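# Move the green block into the blue tray

## Task

Get the green block placed inside the blue tray, resting there on its own once the robot lets go.

## Robot and tools

Robot: two arms, left_arm and right_arm. left_arm is the robot's own left, on the +y side, base at (-0.047, +0.343, +0.607) m. right_arm mirrors it at (-0.047, -0.343, +0.607) m. Each arm ends in a parallel gripper. Its fingers extend along the gripper's +z axis and close along its y axis. end_effector_position is the point midway between the finger pads, roughly 1 cm short of the tips.

Frame: every position and quaternion is in the scene frame. z = 0 is the table-top height, and the origin sits above the middle of the robot's foot. +x points forward over the table, +y to the robot's left, +z up. The table surface starts near x = +0.15 m and may be slightly skewed. Reported hand poses can be a few centimetres off, more at long reach.

Row format, used by execute_actions and move: one flat list of 16 numbers covering both arms, left first. The order is x, y, z, qw, qx, qy, qz, opening for left_arm, then the same eight for right_arm. x, y, z are an absolute target position in metres. The quaternion is an absolute target orientation, w first. Opening runs from -1 (shut) to +1 (wide, 0.094 m). Always include the arm you are not moving. To keep it still, repeat the exact pose it reported when it stopped, plus its wanted opening. Sending 0 as an opening is a real command, not a skip. Keep a gripper's orientation by sending one fixed quaternion in every row, not the slightly drifted one read back.

execute_actions(actions, cameras): actions is a list of actions. Each action is a table of up to 15 rows, one per 1/30 s control step. A short table repeats its final row to fill 15 steps. Per action, each arm's target must lie within 0.6 m of that gripper's current position along each of its own axes, or both arms' action is refused. A malformed action, or a first action failing this check, voids the whole call. An empty actions list returns state plus images. cameras: list of names, ["all"], or []; an unknown name voids the call.

move(target, speed, blend, opening_speed, grip_force, blocking, cameras): drives each gripper in a straight line from its Hand target to the given absolute pose(s). target is one 16-number row or a list of up to 15 rows, with no 0.6 m limit. speed is in m/s, 0.002 to 4.3, default 0.25, one value or one per leg; rotation is capped at twice that in rad/s. blend, in metres, rounds corners of a list; 0 means stop at each point. opening_speed is per second on the -1..+1 scale, at least 0.2; use it to close gently. grip_force is newtons per finger pad, 10 to 50, one value or one per arm; it persists and starts at full force, and lower values close slowly. blocking=false returns after about 0.5 s while the move continues; a new move replaces it. A move lasts at most 10 s. Paths ignore obstacles and the other arm, and grippers lag and overshoot more at high speed. Route around an arm's own base, not close past it. Opening changes in later rows happen on arrival, with all arms paused.

The move result adds a "move:" line giving the ending: done (at rest within 10 mm and 2 degrees), off_target, moving, held or fault. It also names limits: paced means the pose was clipped, held means steps were withheld. Neither done nor off_target proves contact or its absence.

wait(seconds): 0 to 10 s; arms keep their last command, and a running move continues. stop(): brakes a running move. zoom_image(camera, region): region [x0, y0, x1, y1] in pixels of that camera's newest image, at most 504 by 504. finished_scene(scene): scene is 1 and optional; this ends for good, so the block must already sit in the tray.

Cameras: cam_head_left, cam_head_right, cam_over, cam_left_wrist, cam_right_wrist, all 672x504. The wrist cameras are fisheye. Calibrations were supplied but may be off by a few mm or degrees.

Reading results: end_effector_position and end_effector_quat_wxyz per arm. Hand target is where each arm is now being driven. Tool commands are the current opening commands. grip_measured is the measured finger opening on the -1..+1 scale; the last Joint positions entry is it in metres. Empty, it reads a little wide; on a firmly held part it reads somewhat below the part's width. Commanding below the touch reading raises squeeze; open well above grip_measured to release. Joint torques and velocities follow joint order; "within noise" means still. Motor temperatures appear when they change. MOTOR HOT shows at 85 °C. At 100 °C an OVER-TEMPERATURE FAULT drops that arm for 30 to 60 s or more. Holding loads, stretched poses and pushing at unreachable targets all heat motors.

Controller behaviour: per step, orientation is limited to 40 degrees from the measured one. One action may fall short, so resend. Resting pose can differ by a few cm from the command because of friction and weight. Very small motions may not start.

Avoid: knocking the block or tray off the table, dropping the block from height, fast impacts with the table or tray, pressing far past contact, and any contact between the two arms or grippers. The clearance check does not prevent gripper-on-gripper contact.

Each tool is called after "Emit:" by a JSON object that holds its "fn" and its "kwargs", one argument or row to a line.

## Session

Emit:
{"fn": "execute_actions", "kwargs": {
  "actions": [],
  "cameras": ["all"]
}}

Scene clock: 0.00 s.
left_arm: end_effector_position=(+0.8997, +0.4382, +0.3910) grip_measured=+1.000 end_effector_quat_wxyz=(-0.540, +0.243, -0.774, +0.223) | right_arm: end_effector_position=(+0.2486, -0.4287, +0.1637) grip_measured=+1.000 end_effector_quat_wxyz=(-0.072, +0.303, -0.943, -0.115)
Joint positions: left_arm=[-1.896 1.73 1.764 0.526 0.173 -0.347 0.094] | right_arm=[1.533 1.779 0.692 0.45 -0.301 -1.032 0.094]
Joint velocities: within noise
Joint torques (N m): no reading
Motor temperatures (°C): left_arm=[24 20 20 19 22 22 23] | right_arm=[22 23 20 21 21 24 22]
Heat: left arm: hottest waist 24 °C; right arm: hottest wrist roll 24 °C.
Hand target: left_arm +0.9094, +0.4435, +0.4080; +0.554, -0.241, +0.765, -0.223 | right_arm +0.2430, -0.4263, +0.1657; +0.069, -0.302, +0.943, +0.118
Tool commands: left_gripper/opening=+1.0 right_gripper/opening=+1.0

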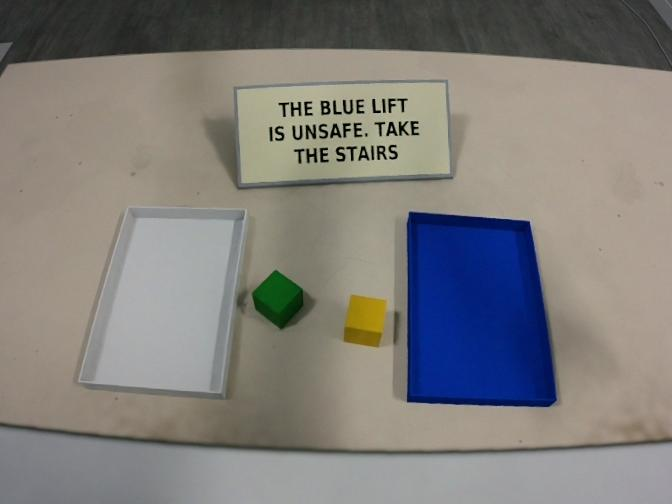

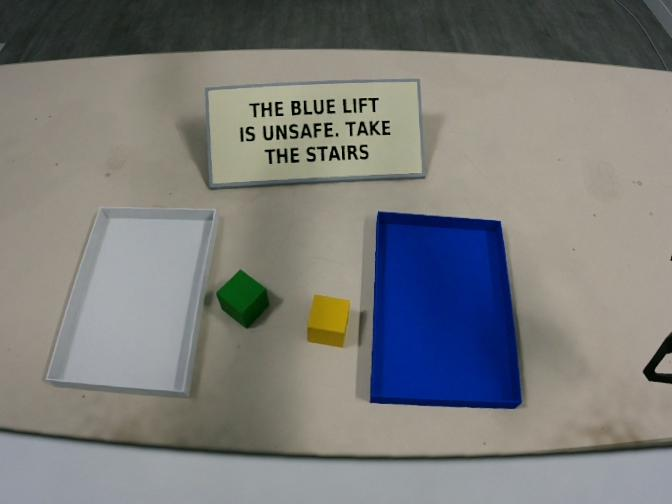

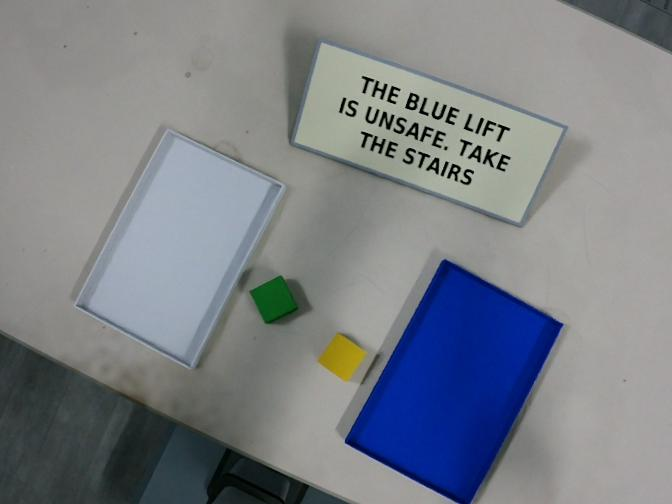

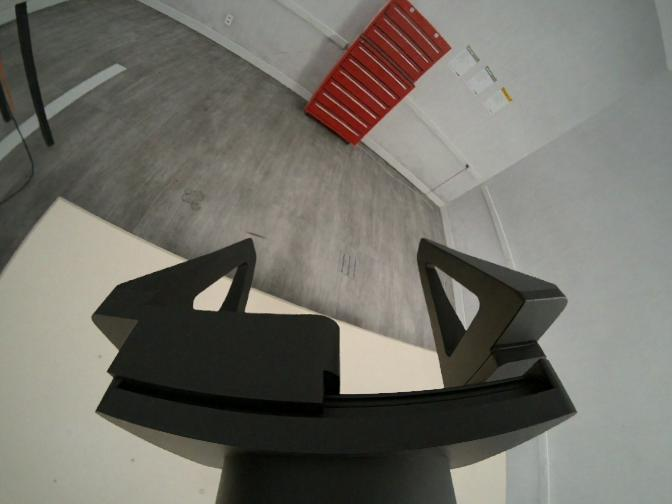

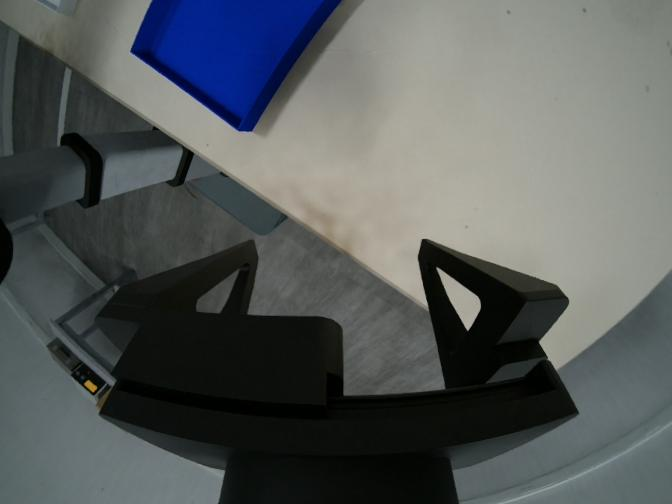

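Emit:
{"fn": "move", "kwargs": {
  "target": [0.8997, 0.4382, 0.3910, -0.540, 0.243, -0.774, 0.223, 1.0, 0.373, 0.080, 0.17, 0.0, -0.424, 0.9055, 0.0, 1.0],
  "speed": 0.4,
  "blocking": false,
  "cameras": []
}}

Emit:
{"fn": "zoom_image", "kwargs": {
  "camera": "cam_over",
  "region": [180, 220, 400, 400]
}}

Scene clock: 37.17 s.
left_arm: end_effector_position=(+0.8997, +0.4382, +0.3910) grip_measured=+1.000 end_effector_quat_wxyz=(-0.540, +0.243, -0.774, +0.223) | right_arm: end_effector_position=(+0.2842, -0.3474, +0.1680) grip_measured=+1.000 end_effector_quat_wxyz=(-0.063, +0.340, -0.936, -0.073)
Joint positions: left_arm=[-1.896 1.73 1.764 0.526 0.173 -0.347 0.094] | right_arm=[1.786 1.78 0.689 0.506 -0.014 -0.959 0.094]
Joint velocities: left_arm=[within noise] | right_arm=[1.148 0.034 -0.017 0.115 0.916 0.33 0]
Joint torques (N m): left_arm=[-4.54 -21.83 6.54 2.18 0.31 -0.09] | right_arm=[2.61 -7.36 -5.22 0.64 -0.01 -0.06]
Motor temperatures (°C): left_arm=[24 25 22 19 22 22 23] | right_arm=[22 25 22 21 21 23 21]
Heat: left arm: hottest shoulder 25 °C; right arm: hottest shoulder 25 °C.
Hand target: left_arm +0.9061, +0.4419, +0.4028; +0.550, -0.242, +0.768, -0.223 | right_arm +0.2790, -0.2760, +0.1761; +0.055, -0.346, +0.933, +0.088
Tool commands: left_gripper/opening=+1.0 right_gripper/opening=+1.0
Off the commanded pose: left_arm 0.000 m, 0 deg | right_arm 0.437 m, 15 deg.
move: running
No camera images: "cameras" was empty.

Scaled by 2.291 from the camera's 672x504 image, which has a finer 960x720 frame.
This view is cut from an older image: the scene may have changed since it was taken.

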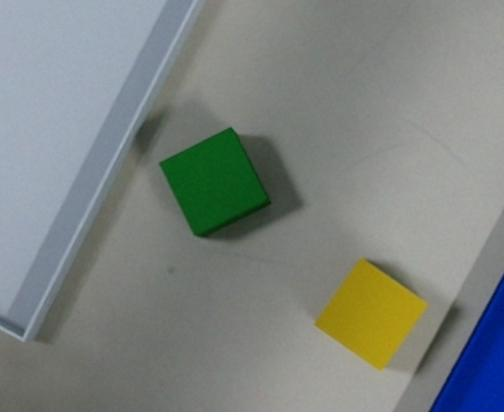

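Emit:
{"fn": "wait", "kwargs": {
  "seconds": 1.5,
  "cameras": ["cam_right_wrist", "cam_over"]
}}

Scene clock: 42.63 s.
left_arm: end_effector_position=(+0.8997, +0.4382, +0.3910) grip_measured=+1.000 end_effector_quat_wxyz=(-0.540, +0.243, -0.774, +0.223) | right_arm: end_effector_position=(+0.3816, +0.0793, +0.1775) grip_measured=+1.000 end_effector_quat_wxyz=(-0.008, +0.422, -0.906, -0.002)
Joint positions: left_arm=[-1.896 1.73 1.764 0.526 0.173 -0.347 0.094] | right_arm=[2.581 2.286 1.539 -0.135 0.773 -0.542 0.094]
Joint torques (N m): left_arm=[-3.66 -21.3 5.7 2.11 0.29 -0.16] | right_arm=[13.57 -9.99 1.25 -0.06 0.13 -0.05]
Heat: left arm: hottest shoulder 26 °C; right arm: hottest shoulder 25 °C.
Hand target: left_arm +0.8997, +0.4383, +0.3910; +0.540, -0.243, +0.774, -0.223 | right_arm +0.3728, +0.0798, +0.1702; +0.000, -0.424, +0.906, +0.000
Tool commands: left_gripper/opening=+1.0 right_gripper/opening=+1.0
Off the commanded pose: left_arm 0.000 m, 0 deg | right_arm 0.011 m, 1 deg.
earlier move: off_target (right_arm)
wait: 0.00 of 1.5 s (the move ended)
camera_calibration:
cam_right_wrist: T_world_to_cam=[[0.772651, -0.634821, -0.00353234, -0.244822], [-0.516373, -0.631703, 0.578197, 0.146063], [-0.369283, -0.44492, -0.81589, 0.449621], [0, 0, 0, 1]] pos_world=[0.430623, 0.136896, 0.281523]
Images, in order (width x height): cam_over 672x504, cam_right_wrist 672x504.

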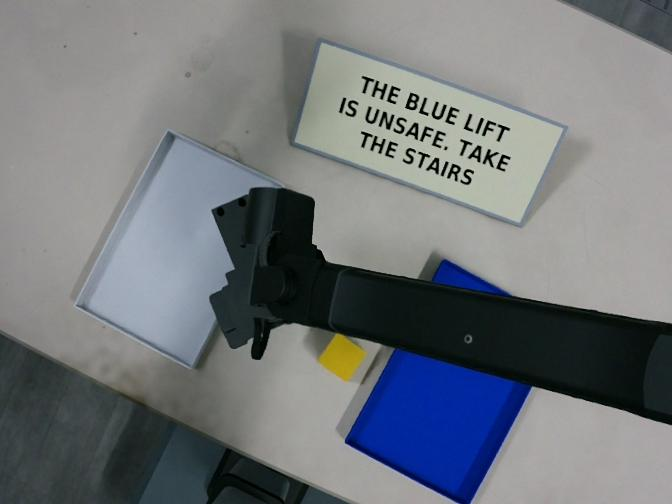

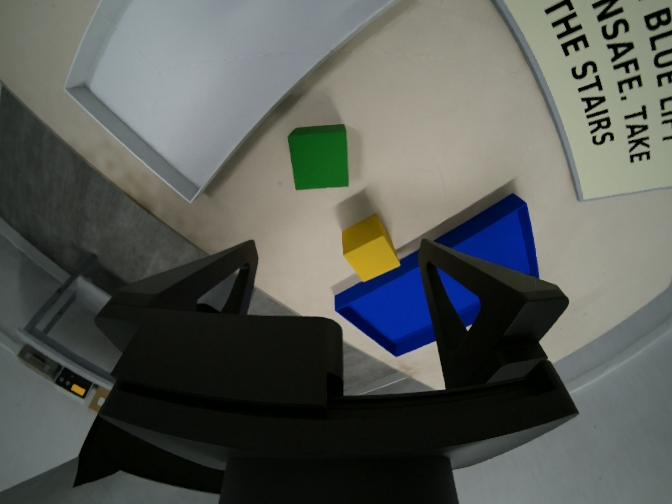

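Emit:
{"fn": "zoom_image", "kwargs": {
  "camera": "cam_right_wrist",
  "region": [230, 90, 430, 290]
}}

Scaled by 2.520 from the camera's 672x504 image, which has a finer 960x720 frame.

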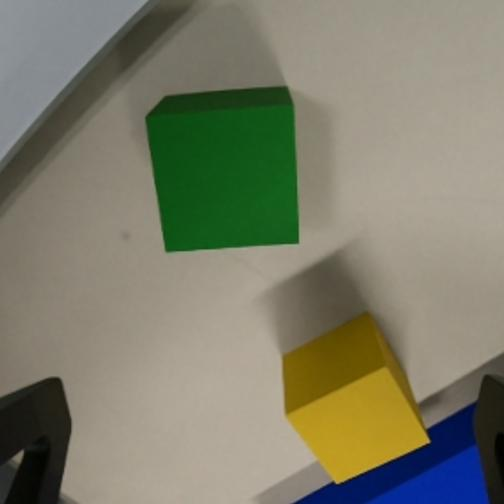

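Emit:
{"fn": "move", "kwargs": {
  "target": [0.8997, 0.4382, 0.3910, -0.540, 0.243, -0.774, 0.223, 1.0, 0.376, 0.103, 0.122, 0.0, -0.4588, 0.8885, 0.0, 0.6],
  "speed": 0.2,
  "opening_speed": 1.0,
  "cameras": ["cam_right_wrist", "cam_head_left", "cam_head_right"]
}}

Scene clock: 78.90 s.
left_arm: end_effector_position=(+0.8997, +0.4382, +0.3910) grip_measured=+1.000 end_effector_quat_wxyz=(-0.540, +0.243, -0.774, +0.223) | right_arm: end_effector_position=(+0.3803, +0.1128, +0.1363) grip_measured=+0.602 end_effector_quat_wxyz=(-0.011, +0.456, -0.890, -0.004)
Joint positions: left_arm=[-1.896 1.73 1.764 0.526 0.173 -0.347 0.094] | right_arm=[2.571 2.424 1.708 -0.15 0.761 -0.633 0.075]
Joint torques (N m): left_arm=[-3.84 -20.95 5.68 2.21 0.29 -0.13] | right_arm=[13.27 -10.52 1.36 -0.05 -0.09 -0.18]
Heat: left arm: hottest shoulder 27 °C; right arm: hottest waist 25 °C.
Hand target: left_arm +0.8997, +0.4383, +0.3910; +0.540, -0.243, +0.774, -0.223 | right_arm +0.3758, +0.1029, +0.1225; +0.000, -0.459, +0.889, +0.000
Off the commanded pose: left_arm 0.000 m, 0 deg | right_arm 0.018 m, 1 deg.
move: off_target (right_arm)
camera_calibration:
cam_right_wrist: T_world_to_cam=[[0.818097, -0.575071, -0.00334207, -0.246708], [-0.470131, -0.672134, 0.572025, 0.178275], [-0.331201, -0.466401, -0.820229, 0.418944], [0, 0, 0, 1]] pos_world=[0.424399, 0.173346, 0.240828]
Images, in order (width x height): cam_head_left 672x504, cam_head_right 672x504, cam_right_wrist 672x504.

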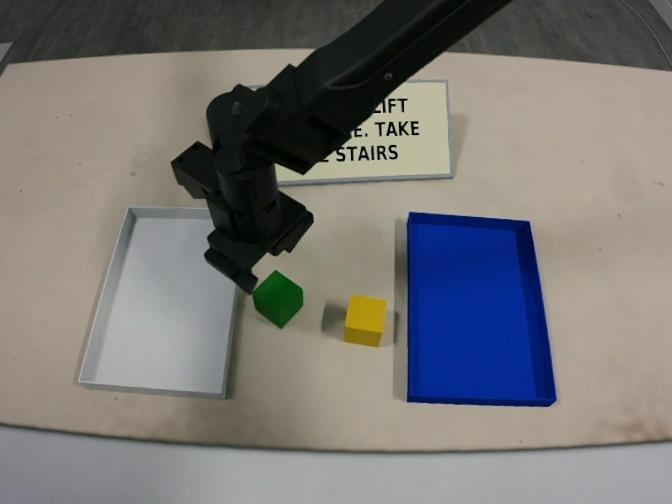

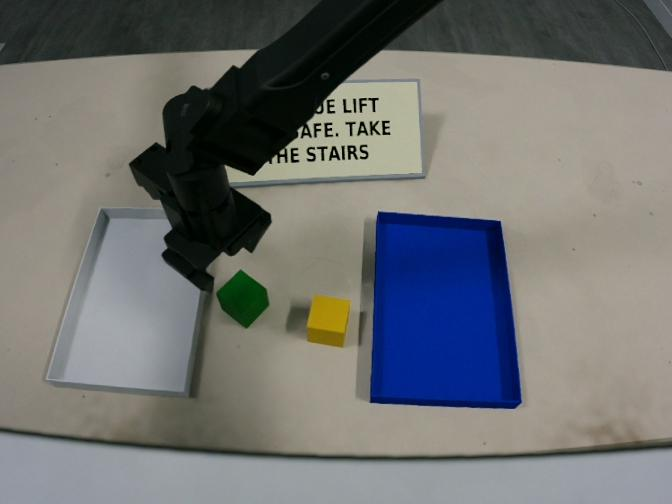

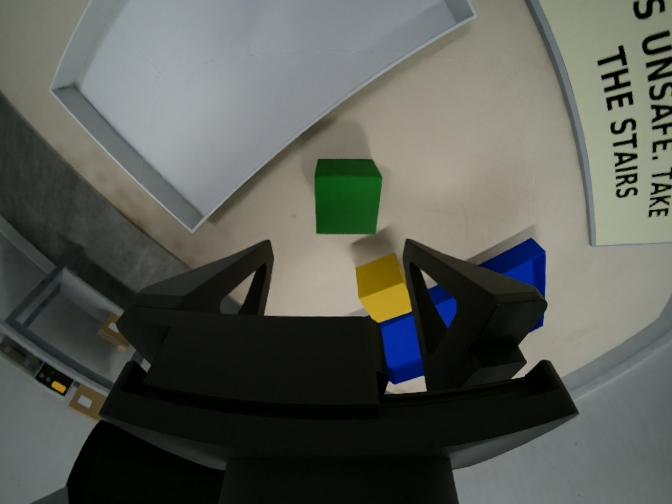

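Emit:
{"fn": "zoom_image", "kwargs": {
  "camera": "cam_right_wrist",
  "region": [250, 120, 430, 300]
}}

Scaled by 2.800 from the camera's 672x504 image, which has a finer 960x720 frame.

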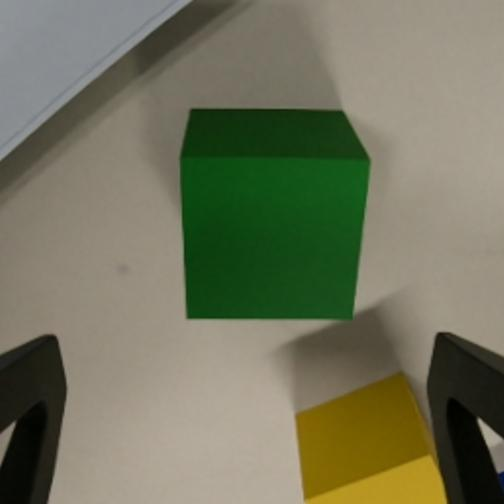

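Emit:
{"fn": "move", "kwargs": {
  "target": [0.8997, 0.4382, 0.3910, -0.540, 0.243, -0.774, 0.223, 1.0, 0.3815, 0.0965, 0.10, 0.0, -0.4588, 0.8885, 0.0, 0.6],
  "speed": 0.15,
  "cameras": ["cam_right_wrist"]
}}

Scene clock: 108.20 s.
left_arm: end_effector_position=(+0.8997, +0.4382, +0.3910) grip_measured=+1.000 end_effector_quat_wxyz=(-0.540, +0.243, -0.774, +0.223) | right_arm: end_effector_position=(+0.3879, +0.1018, +0.1140) grip_measured=+0.602 end_effector_quat_wxyz=(-0.007, +0.457, -0.889, -0.002)
Joint positions: left_arm=[-1.896 1.73 1.764 0.526 0.173 -0.347 0.094] | right_arm=[2.536 2.448 1.745 -0.15 0.743 -0.664 0.075]
Joint torques (N m): left_arm=[-3.9 -21.13 5.64 1.91 0.28 -0.12] | right_arm=[13.51 -10.05 1.47 0.42 -0.14 -0.19]
Heat: left arm: hottest shoulder 28 °C; right arm: hottest waist 26 °C.
Hand target: left_arm +0.8997, +0.4383, +0.3910; +0.540, -0.243, +0.774, -0.223 | right_arm +0.3813, +0.0961, +0.1004; +0.000, -0.459, +0.889, +0.000
Off the commanded pose: left_arm 0.000 m, 0 deg | right_arm 0.016 m, 1 deg.
move: off_target (right_arm)
camera_calibration:
cam_right_wrist: T_world_to_cam=[[0.819121, -0.573607, -0.00411372, -0.25971], [-0.465681, -0.669154, 0.579116, 0.18435], [-0.334937, -0.47245, -0.815235, 0.399579], [0, 0, 0, 1]] pos_world=[0.432416, 0.163168, 0.217922]
Images, in order (width x height): cam_right_wrist 672x504.

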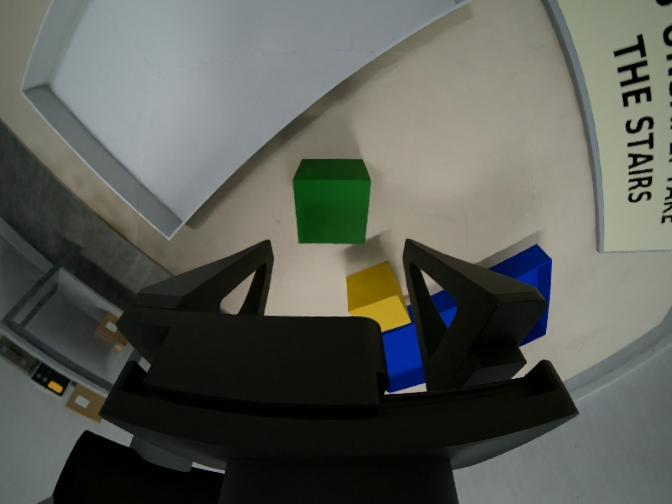

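Emit:
{"fn": "move", "kwargs": {
  "target": [0.8997, 0.4382, 0.3910, -0.540, 0.243, -0.774, 0.223, 1.0, 0.3795, 0.0975, 0.036, 0.0, -0.4588, 0.8885, 0.0, 0.6],
  "speed": 0.12,
  "cameras": ["cam_right_wrist", "cam_head_left"]
}}

Scene clock: 114.13 s.
left_arm: end_effector_position=(+0.8997, +0.4382, +0.3910) grip_measured=+1.000 end_effector_quat_wxyz=(-0.540, +0.243, -0.774, +0.223) | right_arm: end_effector_position=(+0.3863, +0.1030, +0.0465) grip_measured=+0.602 end_effector_quat_wxyz=(-0.007, +0.455, -0.890, -0.001)
Joint positions: left_arm=[-1.896 1.73 1.764 0.526 0.173 -0.347 0.094] | right_arm=[2.475 2.592 1.918 -0.137 0.704 -0.722 0.075]
Joint torques (N m): left_arm=[-4.13 -21.01 5.82 2.09 0.33 -0.13] | right_arm=[13.63 -10.29 1.22 0.17 -0.12 -0.19]
Heat: left arm: hottest shoulder 28 °C; right arm: hottest waist 26 °C.
Hand target: left_arm +0.8997, +0.4383, +0.3910; +0.540, -0.243, +0.774, -0.223 | right_arm +0.3795, +0.0974, +0.0363; +0.000, -0.459, +0.889, +0.000
Off the commanded pose: left_arm 0.000 m, 0 deg | right_arm 0.014 m, 1 deg.
move: off_target (right_arm)
camera_calibration:
cam_right_wrist: T_world_to_cam=[[0.816987, -0.576653, -0.00162518, -0.25702], [-0.469178, -0.666353, 0.579522, 0.224529], [-0.335266, -0.4727, -0.814955, 0.344756], [0, 0, 0, 1]] pos_world=[0.430911, 0.16437, 0.150423]
Images, in order (width x height): cam_head_left 672x504, cam_right_wrist 672x504.

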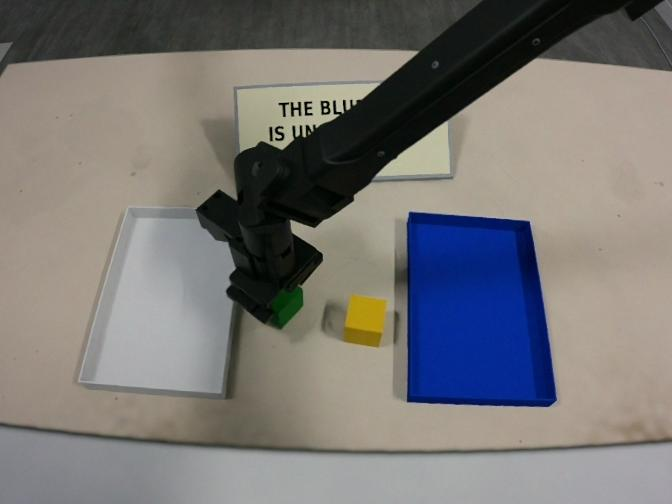

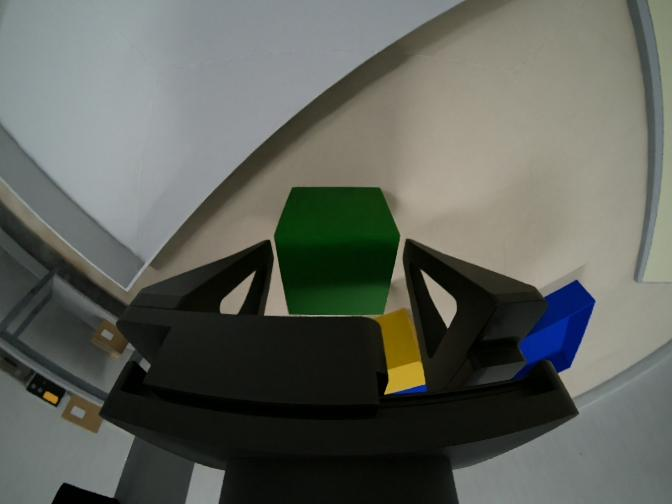

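Emit:
{"fn": "move", "kwargs": {
  "target": [0.8997, 0.4382, 0.3910, -0.540, 0.243, -0.774, 0.223, 1.0, 0.3795, 0.0975, 0.036, 0.0, -0.4588, 0.8885, 0.0, -0.05],
  "speed": 0.12,
  "opening_speed": 0.6,
  "grip_force": [50, 30]
}}

Scene clock: 121.17 s.
left_arm: end_effector_position=(+0.8997, +0.4382, +0.3910) grip_measured=+1.000 end_effector_quat_wxyz=(-0.540, +0.243, -0.774, +0.223) | right_arm: end_effector_position=(+0.3863, +0.1031, +0.0465) grip_measured=+0.057 end_effector_quat_wxyz=(-0.007, +0.455, -0.890, -0.001)
Joint positions: left_arm=[-1.896 1.73 1.764 0.526 0.173 -0.347 0.094] | right_arm=[2.475 2.592 1.918 -0.137 0.704 -0.722 0.05]
Joint torques (N m): left_arm=[-4.13 -20.54 5.68 2.06 0.31 -0.09] | right_arm=[13.74 -10.17 1.25 0.17 -0.1 -0.18]
Heat: left arm: hottest shoulder 28 °C; right arm: hottest waist 26 °C.
Hand target: left_arm +0.8997, +0.4383, +0.3910; +0.540, -0.243, +0.774, -0.223 | right_arm +0.3795, +0.0973, +0.0363; +0.000, -0.459, +0.889, +0.000
Off the commanded pose: left_arm 0.000 m, 0 deg | right_arm 0.014 m, 1 deg.
grip_force (N): 50, 30
move: off_target (right_arm)

Emit:
{"fn": "move", "kwargs": {
  "target": [
    [0.8997, 0.4382, 0.3910, -0.540, 0.243, -0.774, 0.223, 1.0, 0.3795, 0.0975, 0.13, 0.0, -0.4588, 0.8885, 0.0, -0.05],
    [0.8997, 0.4382, 0.3910, -0.540, 0.243, -0.774, 0.223, 1.0, 0.385, -0.175, 0.13, 0.0, -0.4588, 0.8885, 0.0, -0.05],
    [0.8997, 0.4382, 0.3910, -0.540, 0.243, -0.774, 0.223, 1.0, 0.385, -0.180, 0.08, 0.0, -0.4588, 0.8885, 0.0, -0.05]
  ],
  "speed": [0.2, 0.3, 0.15],
  "blend": [0.04, 0.03, 0],
  "cameras": ["cam_right_wrist", "cam_head_left", "cam_over"]
}}

Scene clock: 136.40 s.
left_arm: end_effector_position=(+0.8997, +0.4382, +0.3910) grip_measured=+1.000 end_effector_quat_wxyz=(-0.540, +0.243, -0.774, +0.223) | right_arm: end_effector_position=(+0.3908, -0.1756, +0.0876) grip_measured=+0.056 end_effector_quat_wxyz=(-0.004, +0.457, -0.889, -0.001)
Joint positions: left_arm=[-1.896 1.73 1.764 0.526 0.173 -0.347 0.094] | right_arm=[2.157 2.084 1.224 0.187 0.471 -0.98 0.05]
Joint torques (N m): left_arm=[-4.19 -20.72 5.49 2.04 0.34 -0.11] | right_arm=[6.71 -10.4 -1.29 0.66 -0.15 -0.2]
Motor temperatures (°C): left_arm=[24 28 23 19 21 21 22] | right_arm=[27 26 21 20 21 23 21]
Heat: left arm: hottest shoulder 28 °C; right arm: hottest waist 27 °C.
Hand target: left_arm +0.8997, +0.4383, +0.3910; +0.540, -0.243, +0.774, -0.223 | right_arm +0.3851, -0.1801, +0.0802; +0.000, -0.459, +0.889, +0.000
Off the commanded pose: left_arm 0.000 m, 0 deg | right_arm 0.011 m, 1 deg.
grip_force (N): 50, 30
move: off_target (right_arm); blend cut to 0.0251 m at target 2
camera_calibration:
cam_right_wrist: T_world_to_cam=[[0.819777, -0.572667, -0.00428331, -0.42142], [-0.462753, -0.666803, 0.584153, 0.0141203], [-0.337381, -0.476893, -0.811633, 0.24786], [0, 0, 0, 1]] pos_world=[0.435627, -0.113715, 0.191118]
Images, in order (width x height): cam_head_left 672x504, cam_over 672x504, cam_right_wrist 672x504.

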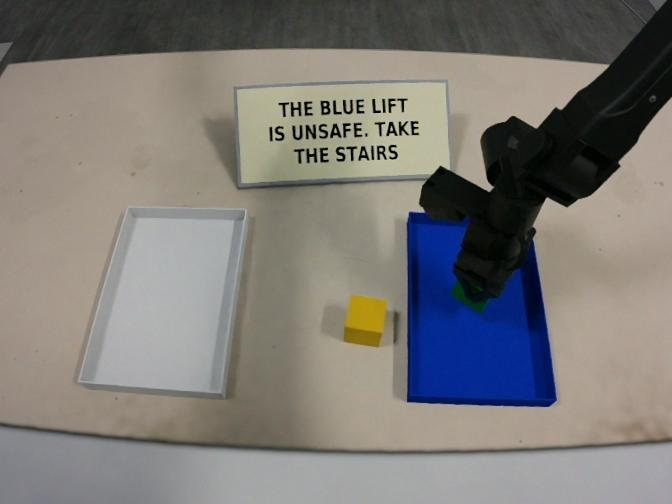

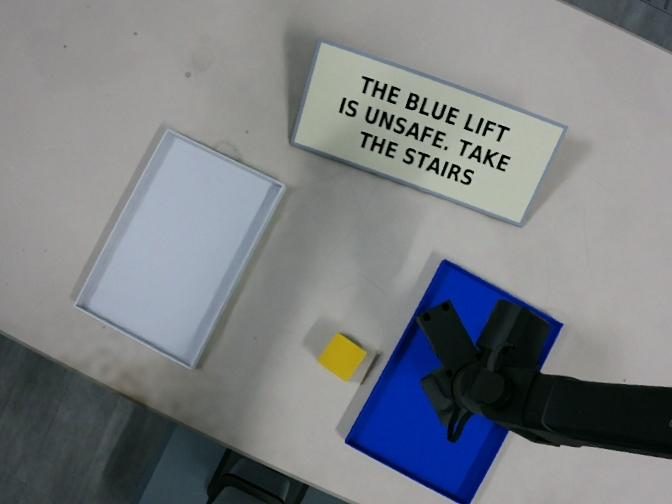

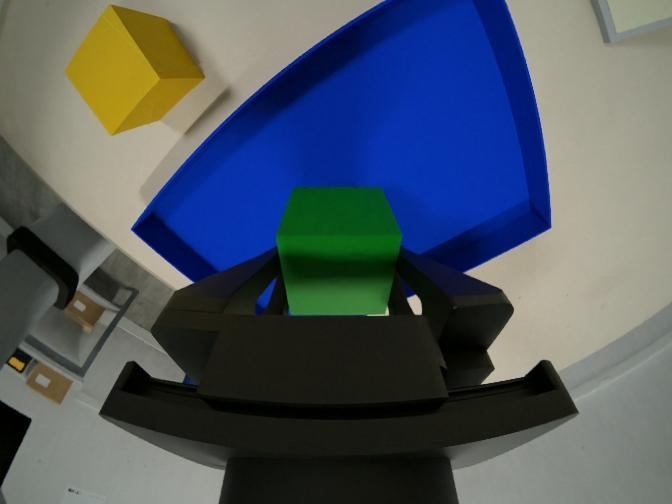

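Emit:
{"fn": "move", "kwargs": {
  "target": [0.8997, 0.4382, 0.3910, -0.540, 0.243, -0.774, 0.223, 1.0, 0.385, -0.180, 0.041, 0.0, -0.4588, 0.8885, 0.0, -0.05],
  "speed": 0.07,
  "cameras": ["cam_right_wrist", "cam_head_left", "cam_head_right"]
}}

Scene clock: 156.40 s.
left_arm: end_effector_position=(+0.8997, +0.4382, +0.3910) grip_measured=+1.000 end_effector_quat_wxyz=(-0.540, +0.243, -0.774, +0.223) | right_arm: end_effector_position=(+0.3914, -0.1754, +0.0486) grip_measured=+0.056 end_effector_quat_wxyz=(-0.004, +0.457, -0.889, -0.001)
Joint positions: left_arm=[-1.896 1.73 1.764 0.526 0.173 -0.347 0.094] | right_arm=[2.128 2.174 1.32 0.19 0.448 -1 0.05]
Joint torques (N m): left_arm=[-3.66 -21.54 5.63 2.04 0.28 -0.1] | right_arm=[6.71 -10.34 -1.37 0.64 -0.16 -0.17]
Heat: left arm: hottest shoulder 29 °C; right arm: hottest waist 26 °C.
Hand target: left_arm +0.8997, +0.4383, +0.3910; +0.540, -0.243, +0.774, -0.223 | right_arm +0.3848, -0.1800, +0.0412; +0.000, -0.459, +0.889, +0.000
Off the commanded pose: left_arm 0.000 m, 0 deg | right_arm 0.011 m, 1 deg.
grip_force (N): 50, 30
move: off_target (right_arm)
camera_calibration:
cam_right_wrist: T_world_to_cam=[[0.819752, -0.572702, -0.00438537, -0.421885], [-0.462639, -0.666686, 0.584376, 0.0373688], [-0.337597, -0.477015, -0.811471, 0.216527], [0, 0, 0, 1]] pos_world=[0.436228, -0.113415, 0.152017]
Images, in order (width x height): cam_head_left 672x504, cam_head_right 672x504, cam_right_wrist 672x504.

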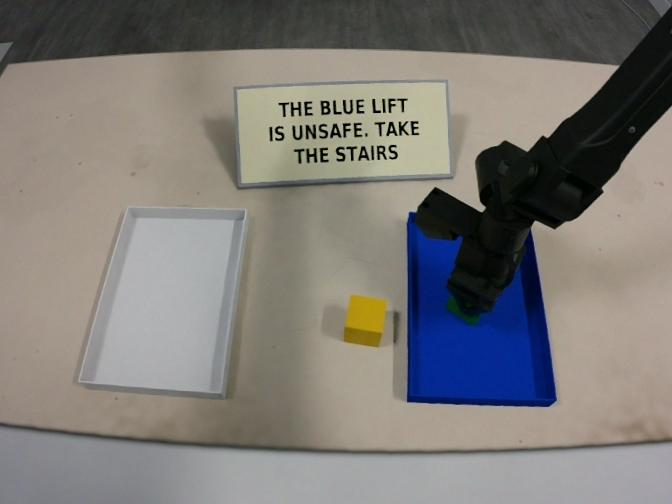

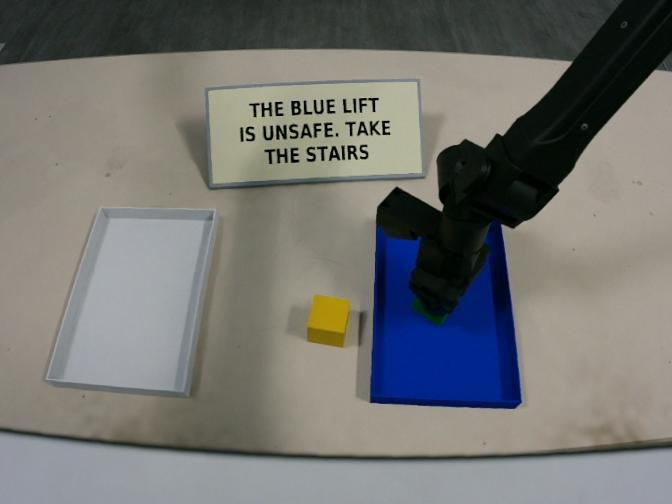

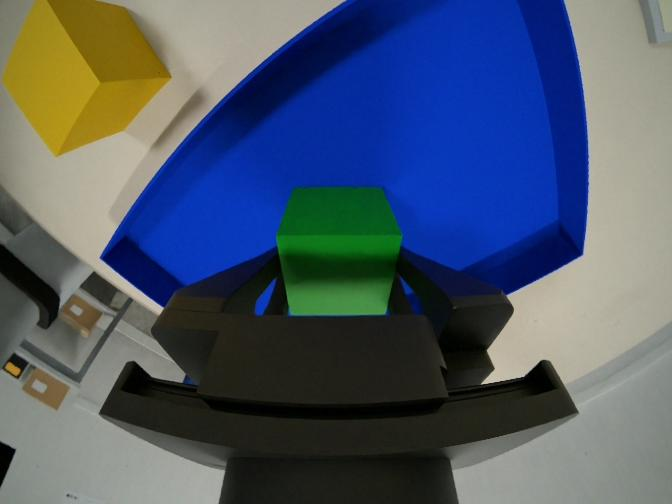

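Emit:
{"fn": "move", "kwargs": {
  "target": [0.8997, 0.4382, 0.3910, -0.540, 0.243, -0.774, 0.223, 1.0, 0.385, -0.180, 0.030, 0.0, -0.4588, 0.8885, 0.0, -0.05],
  "speed": 0.04,
  "cameras": ["cam_right_wrist"]
}}

Scene clock: 166.47 s.
left_arm: end_effector_position=(+0.8997, +0.4382, +0.3910) grip_measured=+1.000 end_effector_quat_wxyz=(-0.540, +0.243, -0.774, +0.223) | right_arm: end_effector_position=(+0.3956, -0.1735, +0.0425) grip_measured=+0.056 end_effector_quat_wxyz=(-0.008, +0.457, -0.889, -0.001)
Joint positions: left_arm=[-1.896 1.73 1.764 0.526 0.173 -0.347 0.094] | right_arm=[2.126 2.189 1.342 0.19 0.442 -1.005 0.05]
Joint torques (N m): left_arm=[-3.9 -20.89 5.78 1.96 0.32 -0.12] | right_arm=[6.59 -9.7 -0.94 0.65 -0.16 -0.2]
Heat: left arm: hottest shoulder 29 °C; right arm: hottest waist 26 °C.
Hand target: left_arm +0.8997, +0.4383, +0.3910; +0.540, -0.243, +0.774, -0.223 | right_arm +0.3847, -0.1802, +0.0306; +0.000, -0.459, +0.889, +0.000
Off the commanded pose: left_arm 0.000 m, 0 deg | right_arm 0.018 m, 1 deg.
grip_force (N): 50, 30
move: off_target (right_arm)
camera_calibration:
cam_right_wrist: T_world_to_cam=[[0.81944, -0.573164, -0.000853677, -0.424423], [-0.466968, -0.668476, 0.578861, 0.0457966], [-0.332353, -0.473943, -0.815426, 0.212523], [0, 0, 0, 1]] pos_world=[0.439807, -0.111926, 0.146424]
Images, in order (width x height): cam_right_wrist 672x504.

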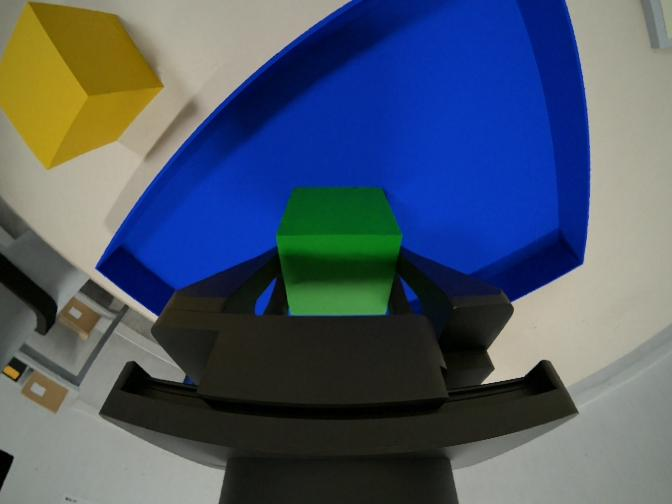

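Emit:
{"fn": "move", "kwargs": {
  "target": [
    [0.8997, 0.4382, 0.3910, -0.540, 0.243, -0.774, 0.223, 1.0, 0.388, -0.179, 0.034, 0.0, -0.4588, 0.8885, 0.0, 0.6],
    [0.8997, 0.4382, 0.3910, -0.540, 0.243, -0.774, 0.223, 1.0, 0.388, -0.179, 0.13, 0.0, -0.4588, 0.8885, 0.0, 0.6]
  ],
  "speed": [0.05, 0.15],
  "opening_speed": 0.8,
  "cameras": ["cam_right_wrist", "cam_head_left", "cam_over"]
}}

Scene clock: 180.63 s.
left_arm: end_effector_position=(+0.8997, +0.4382, +0.3910) grip_measured=+1.000 end_effector_quat_wxyz=(-0.540, +0.243, -0.774, +0.223) | right_arm: end_effector_position=(+0.3889, -0.1821, +0.1241) grip_measured=+0.598 end_effector_quat_wxyz=(+0.000, +0.459, -0.889, +0.002)
Joint positions: left_arm=[-1.896 1.73 1.764 0.526 0.173 -0.347 0.094] | right_arm=[2.18 1.993 1.136 0.172 0.497 -0.965 0.075]
Joint torques (N m): left_arm=[-3.9 -21.48 5.56 2.07 0.3 -0.13] | right_arm=[8.06 -12.28 -2.29 0.06 0.13 -0.04]
Heat: left arm: hottest shoulder 29 °C; right arm: hottest shoulder 27 °C.
Hand target: left_arm +0.8997, +0.4383, +0.3910; +0.540, -0.243, +0.774, -0.223 | right_arm +0.3879, -0.1791, +0.1298; +0.000, -0.459, +0.889, +0.000
Off the commanded pose: left_arm 0.000 m, 0 deg | right_arm 0.007 m, 0 deg.
grip_force (N): 50, 30
move: done
camera_calibration:
cam_right_wrist: T_world_to_cam=[[0.82152, -0.570173, -0.00263192, -0.423874], [-0.458297, -0.663059, 0.591875, -0.0142857], [-0.339216, -0.485031, -0.806026, 0.27229], [0, 0, 0, 1]] pos_world=[0.43404, -0.119085, 0.226812]
Images, in order (width x height): cam_head_left 672x504, cam_over 672x504, cam_right_wrist 672x504.

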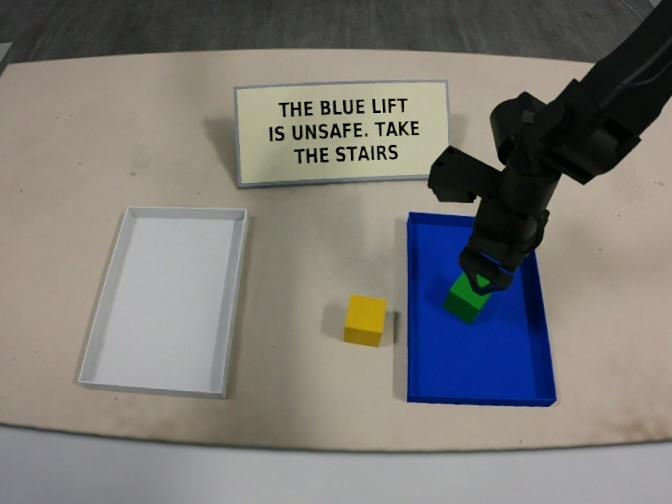

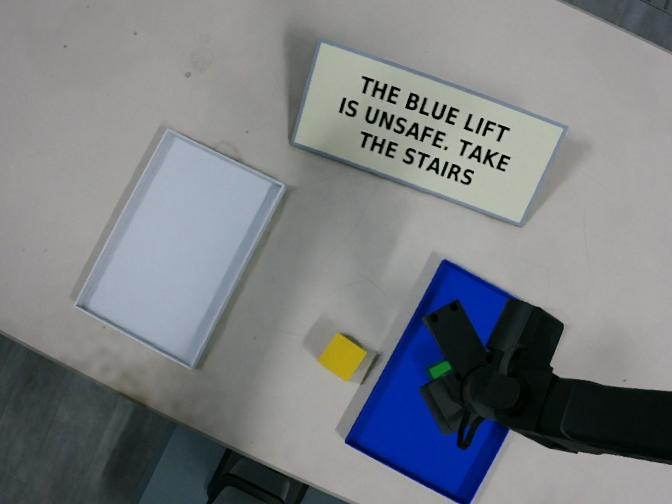

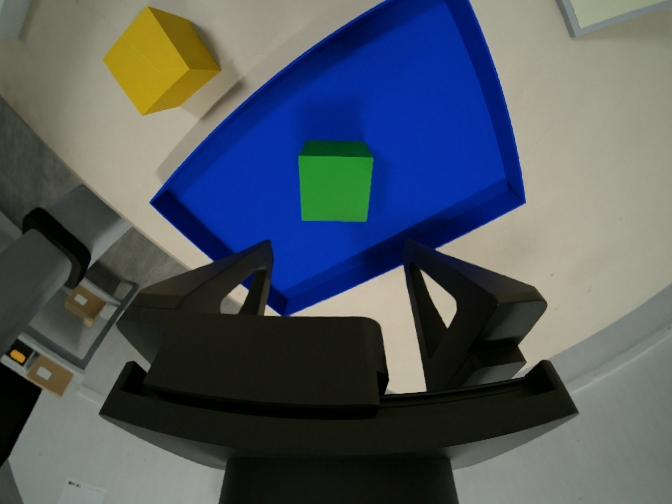

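The green block is resting flat inside the blue tray, and the gripper is clear of it.

Emit:
{"fn": "finished_scene", "kwargs": {
  "scene": 1
}}

The scene is finished: the task was done.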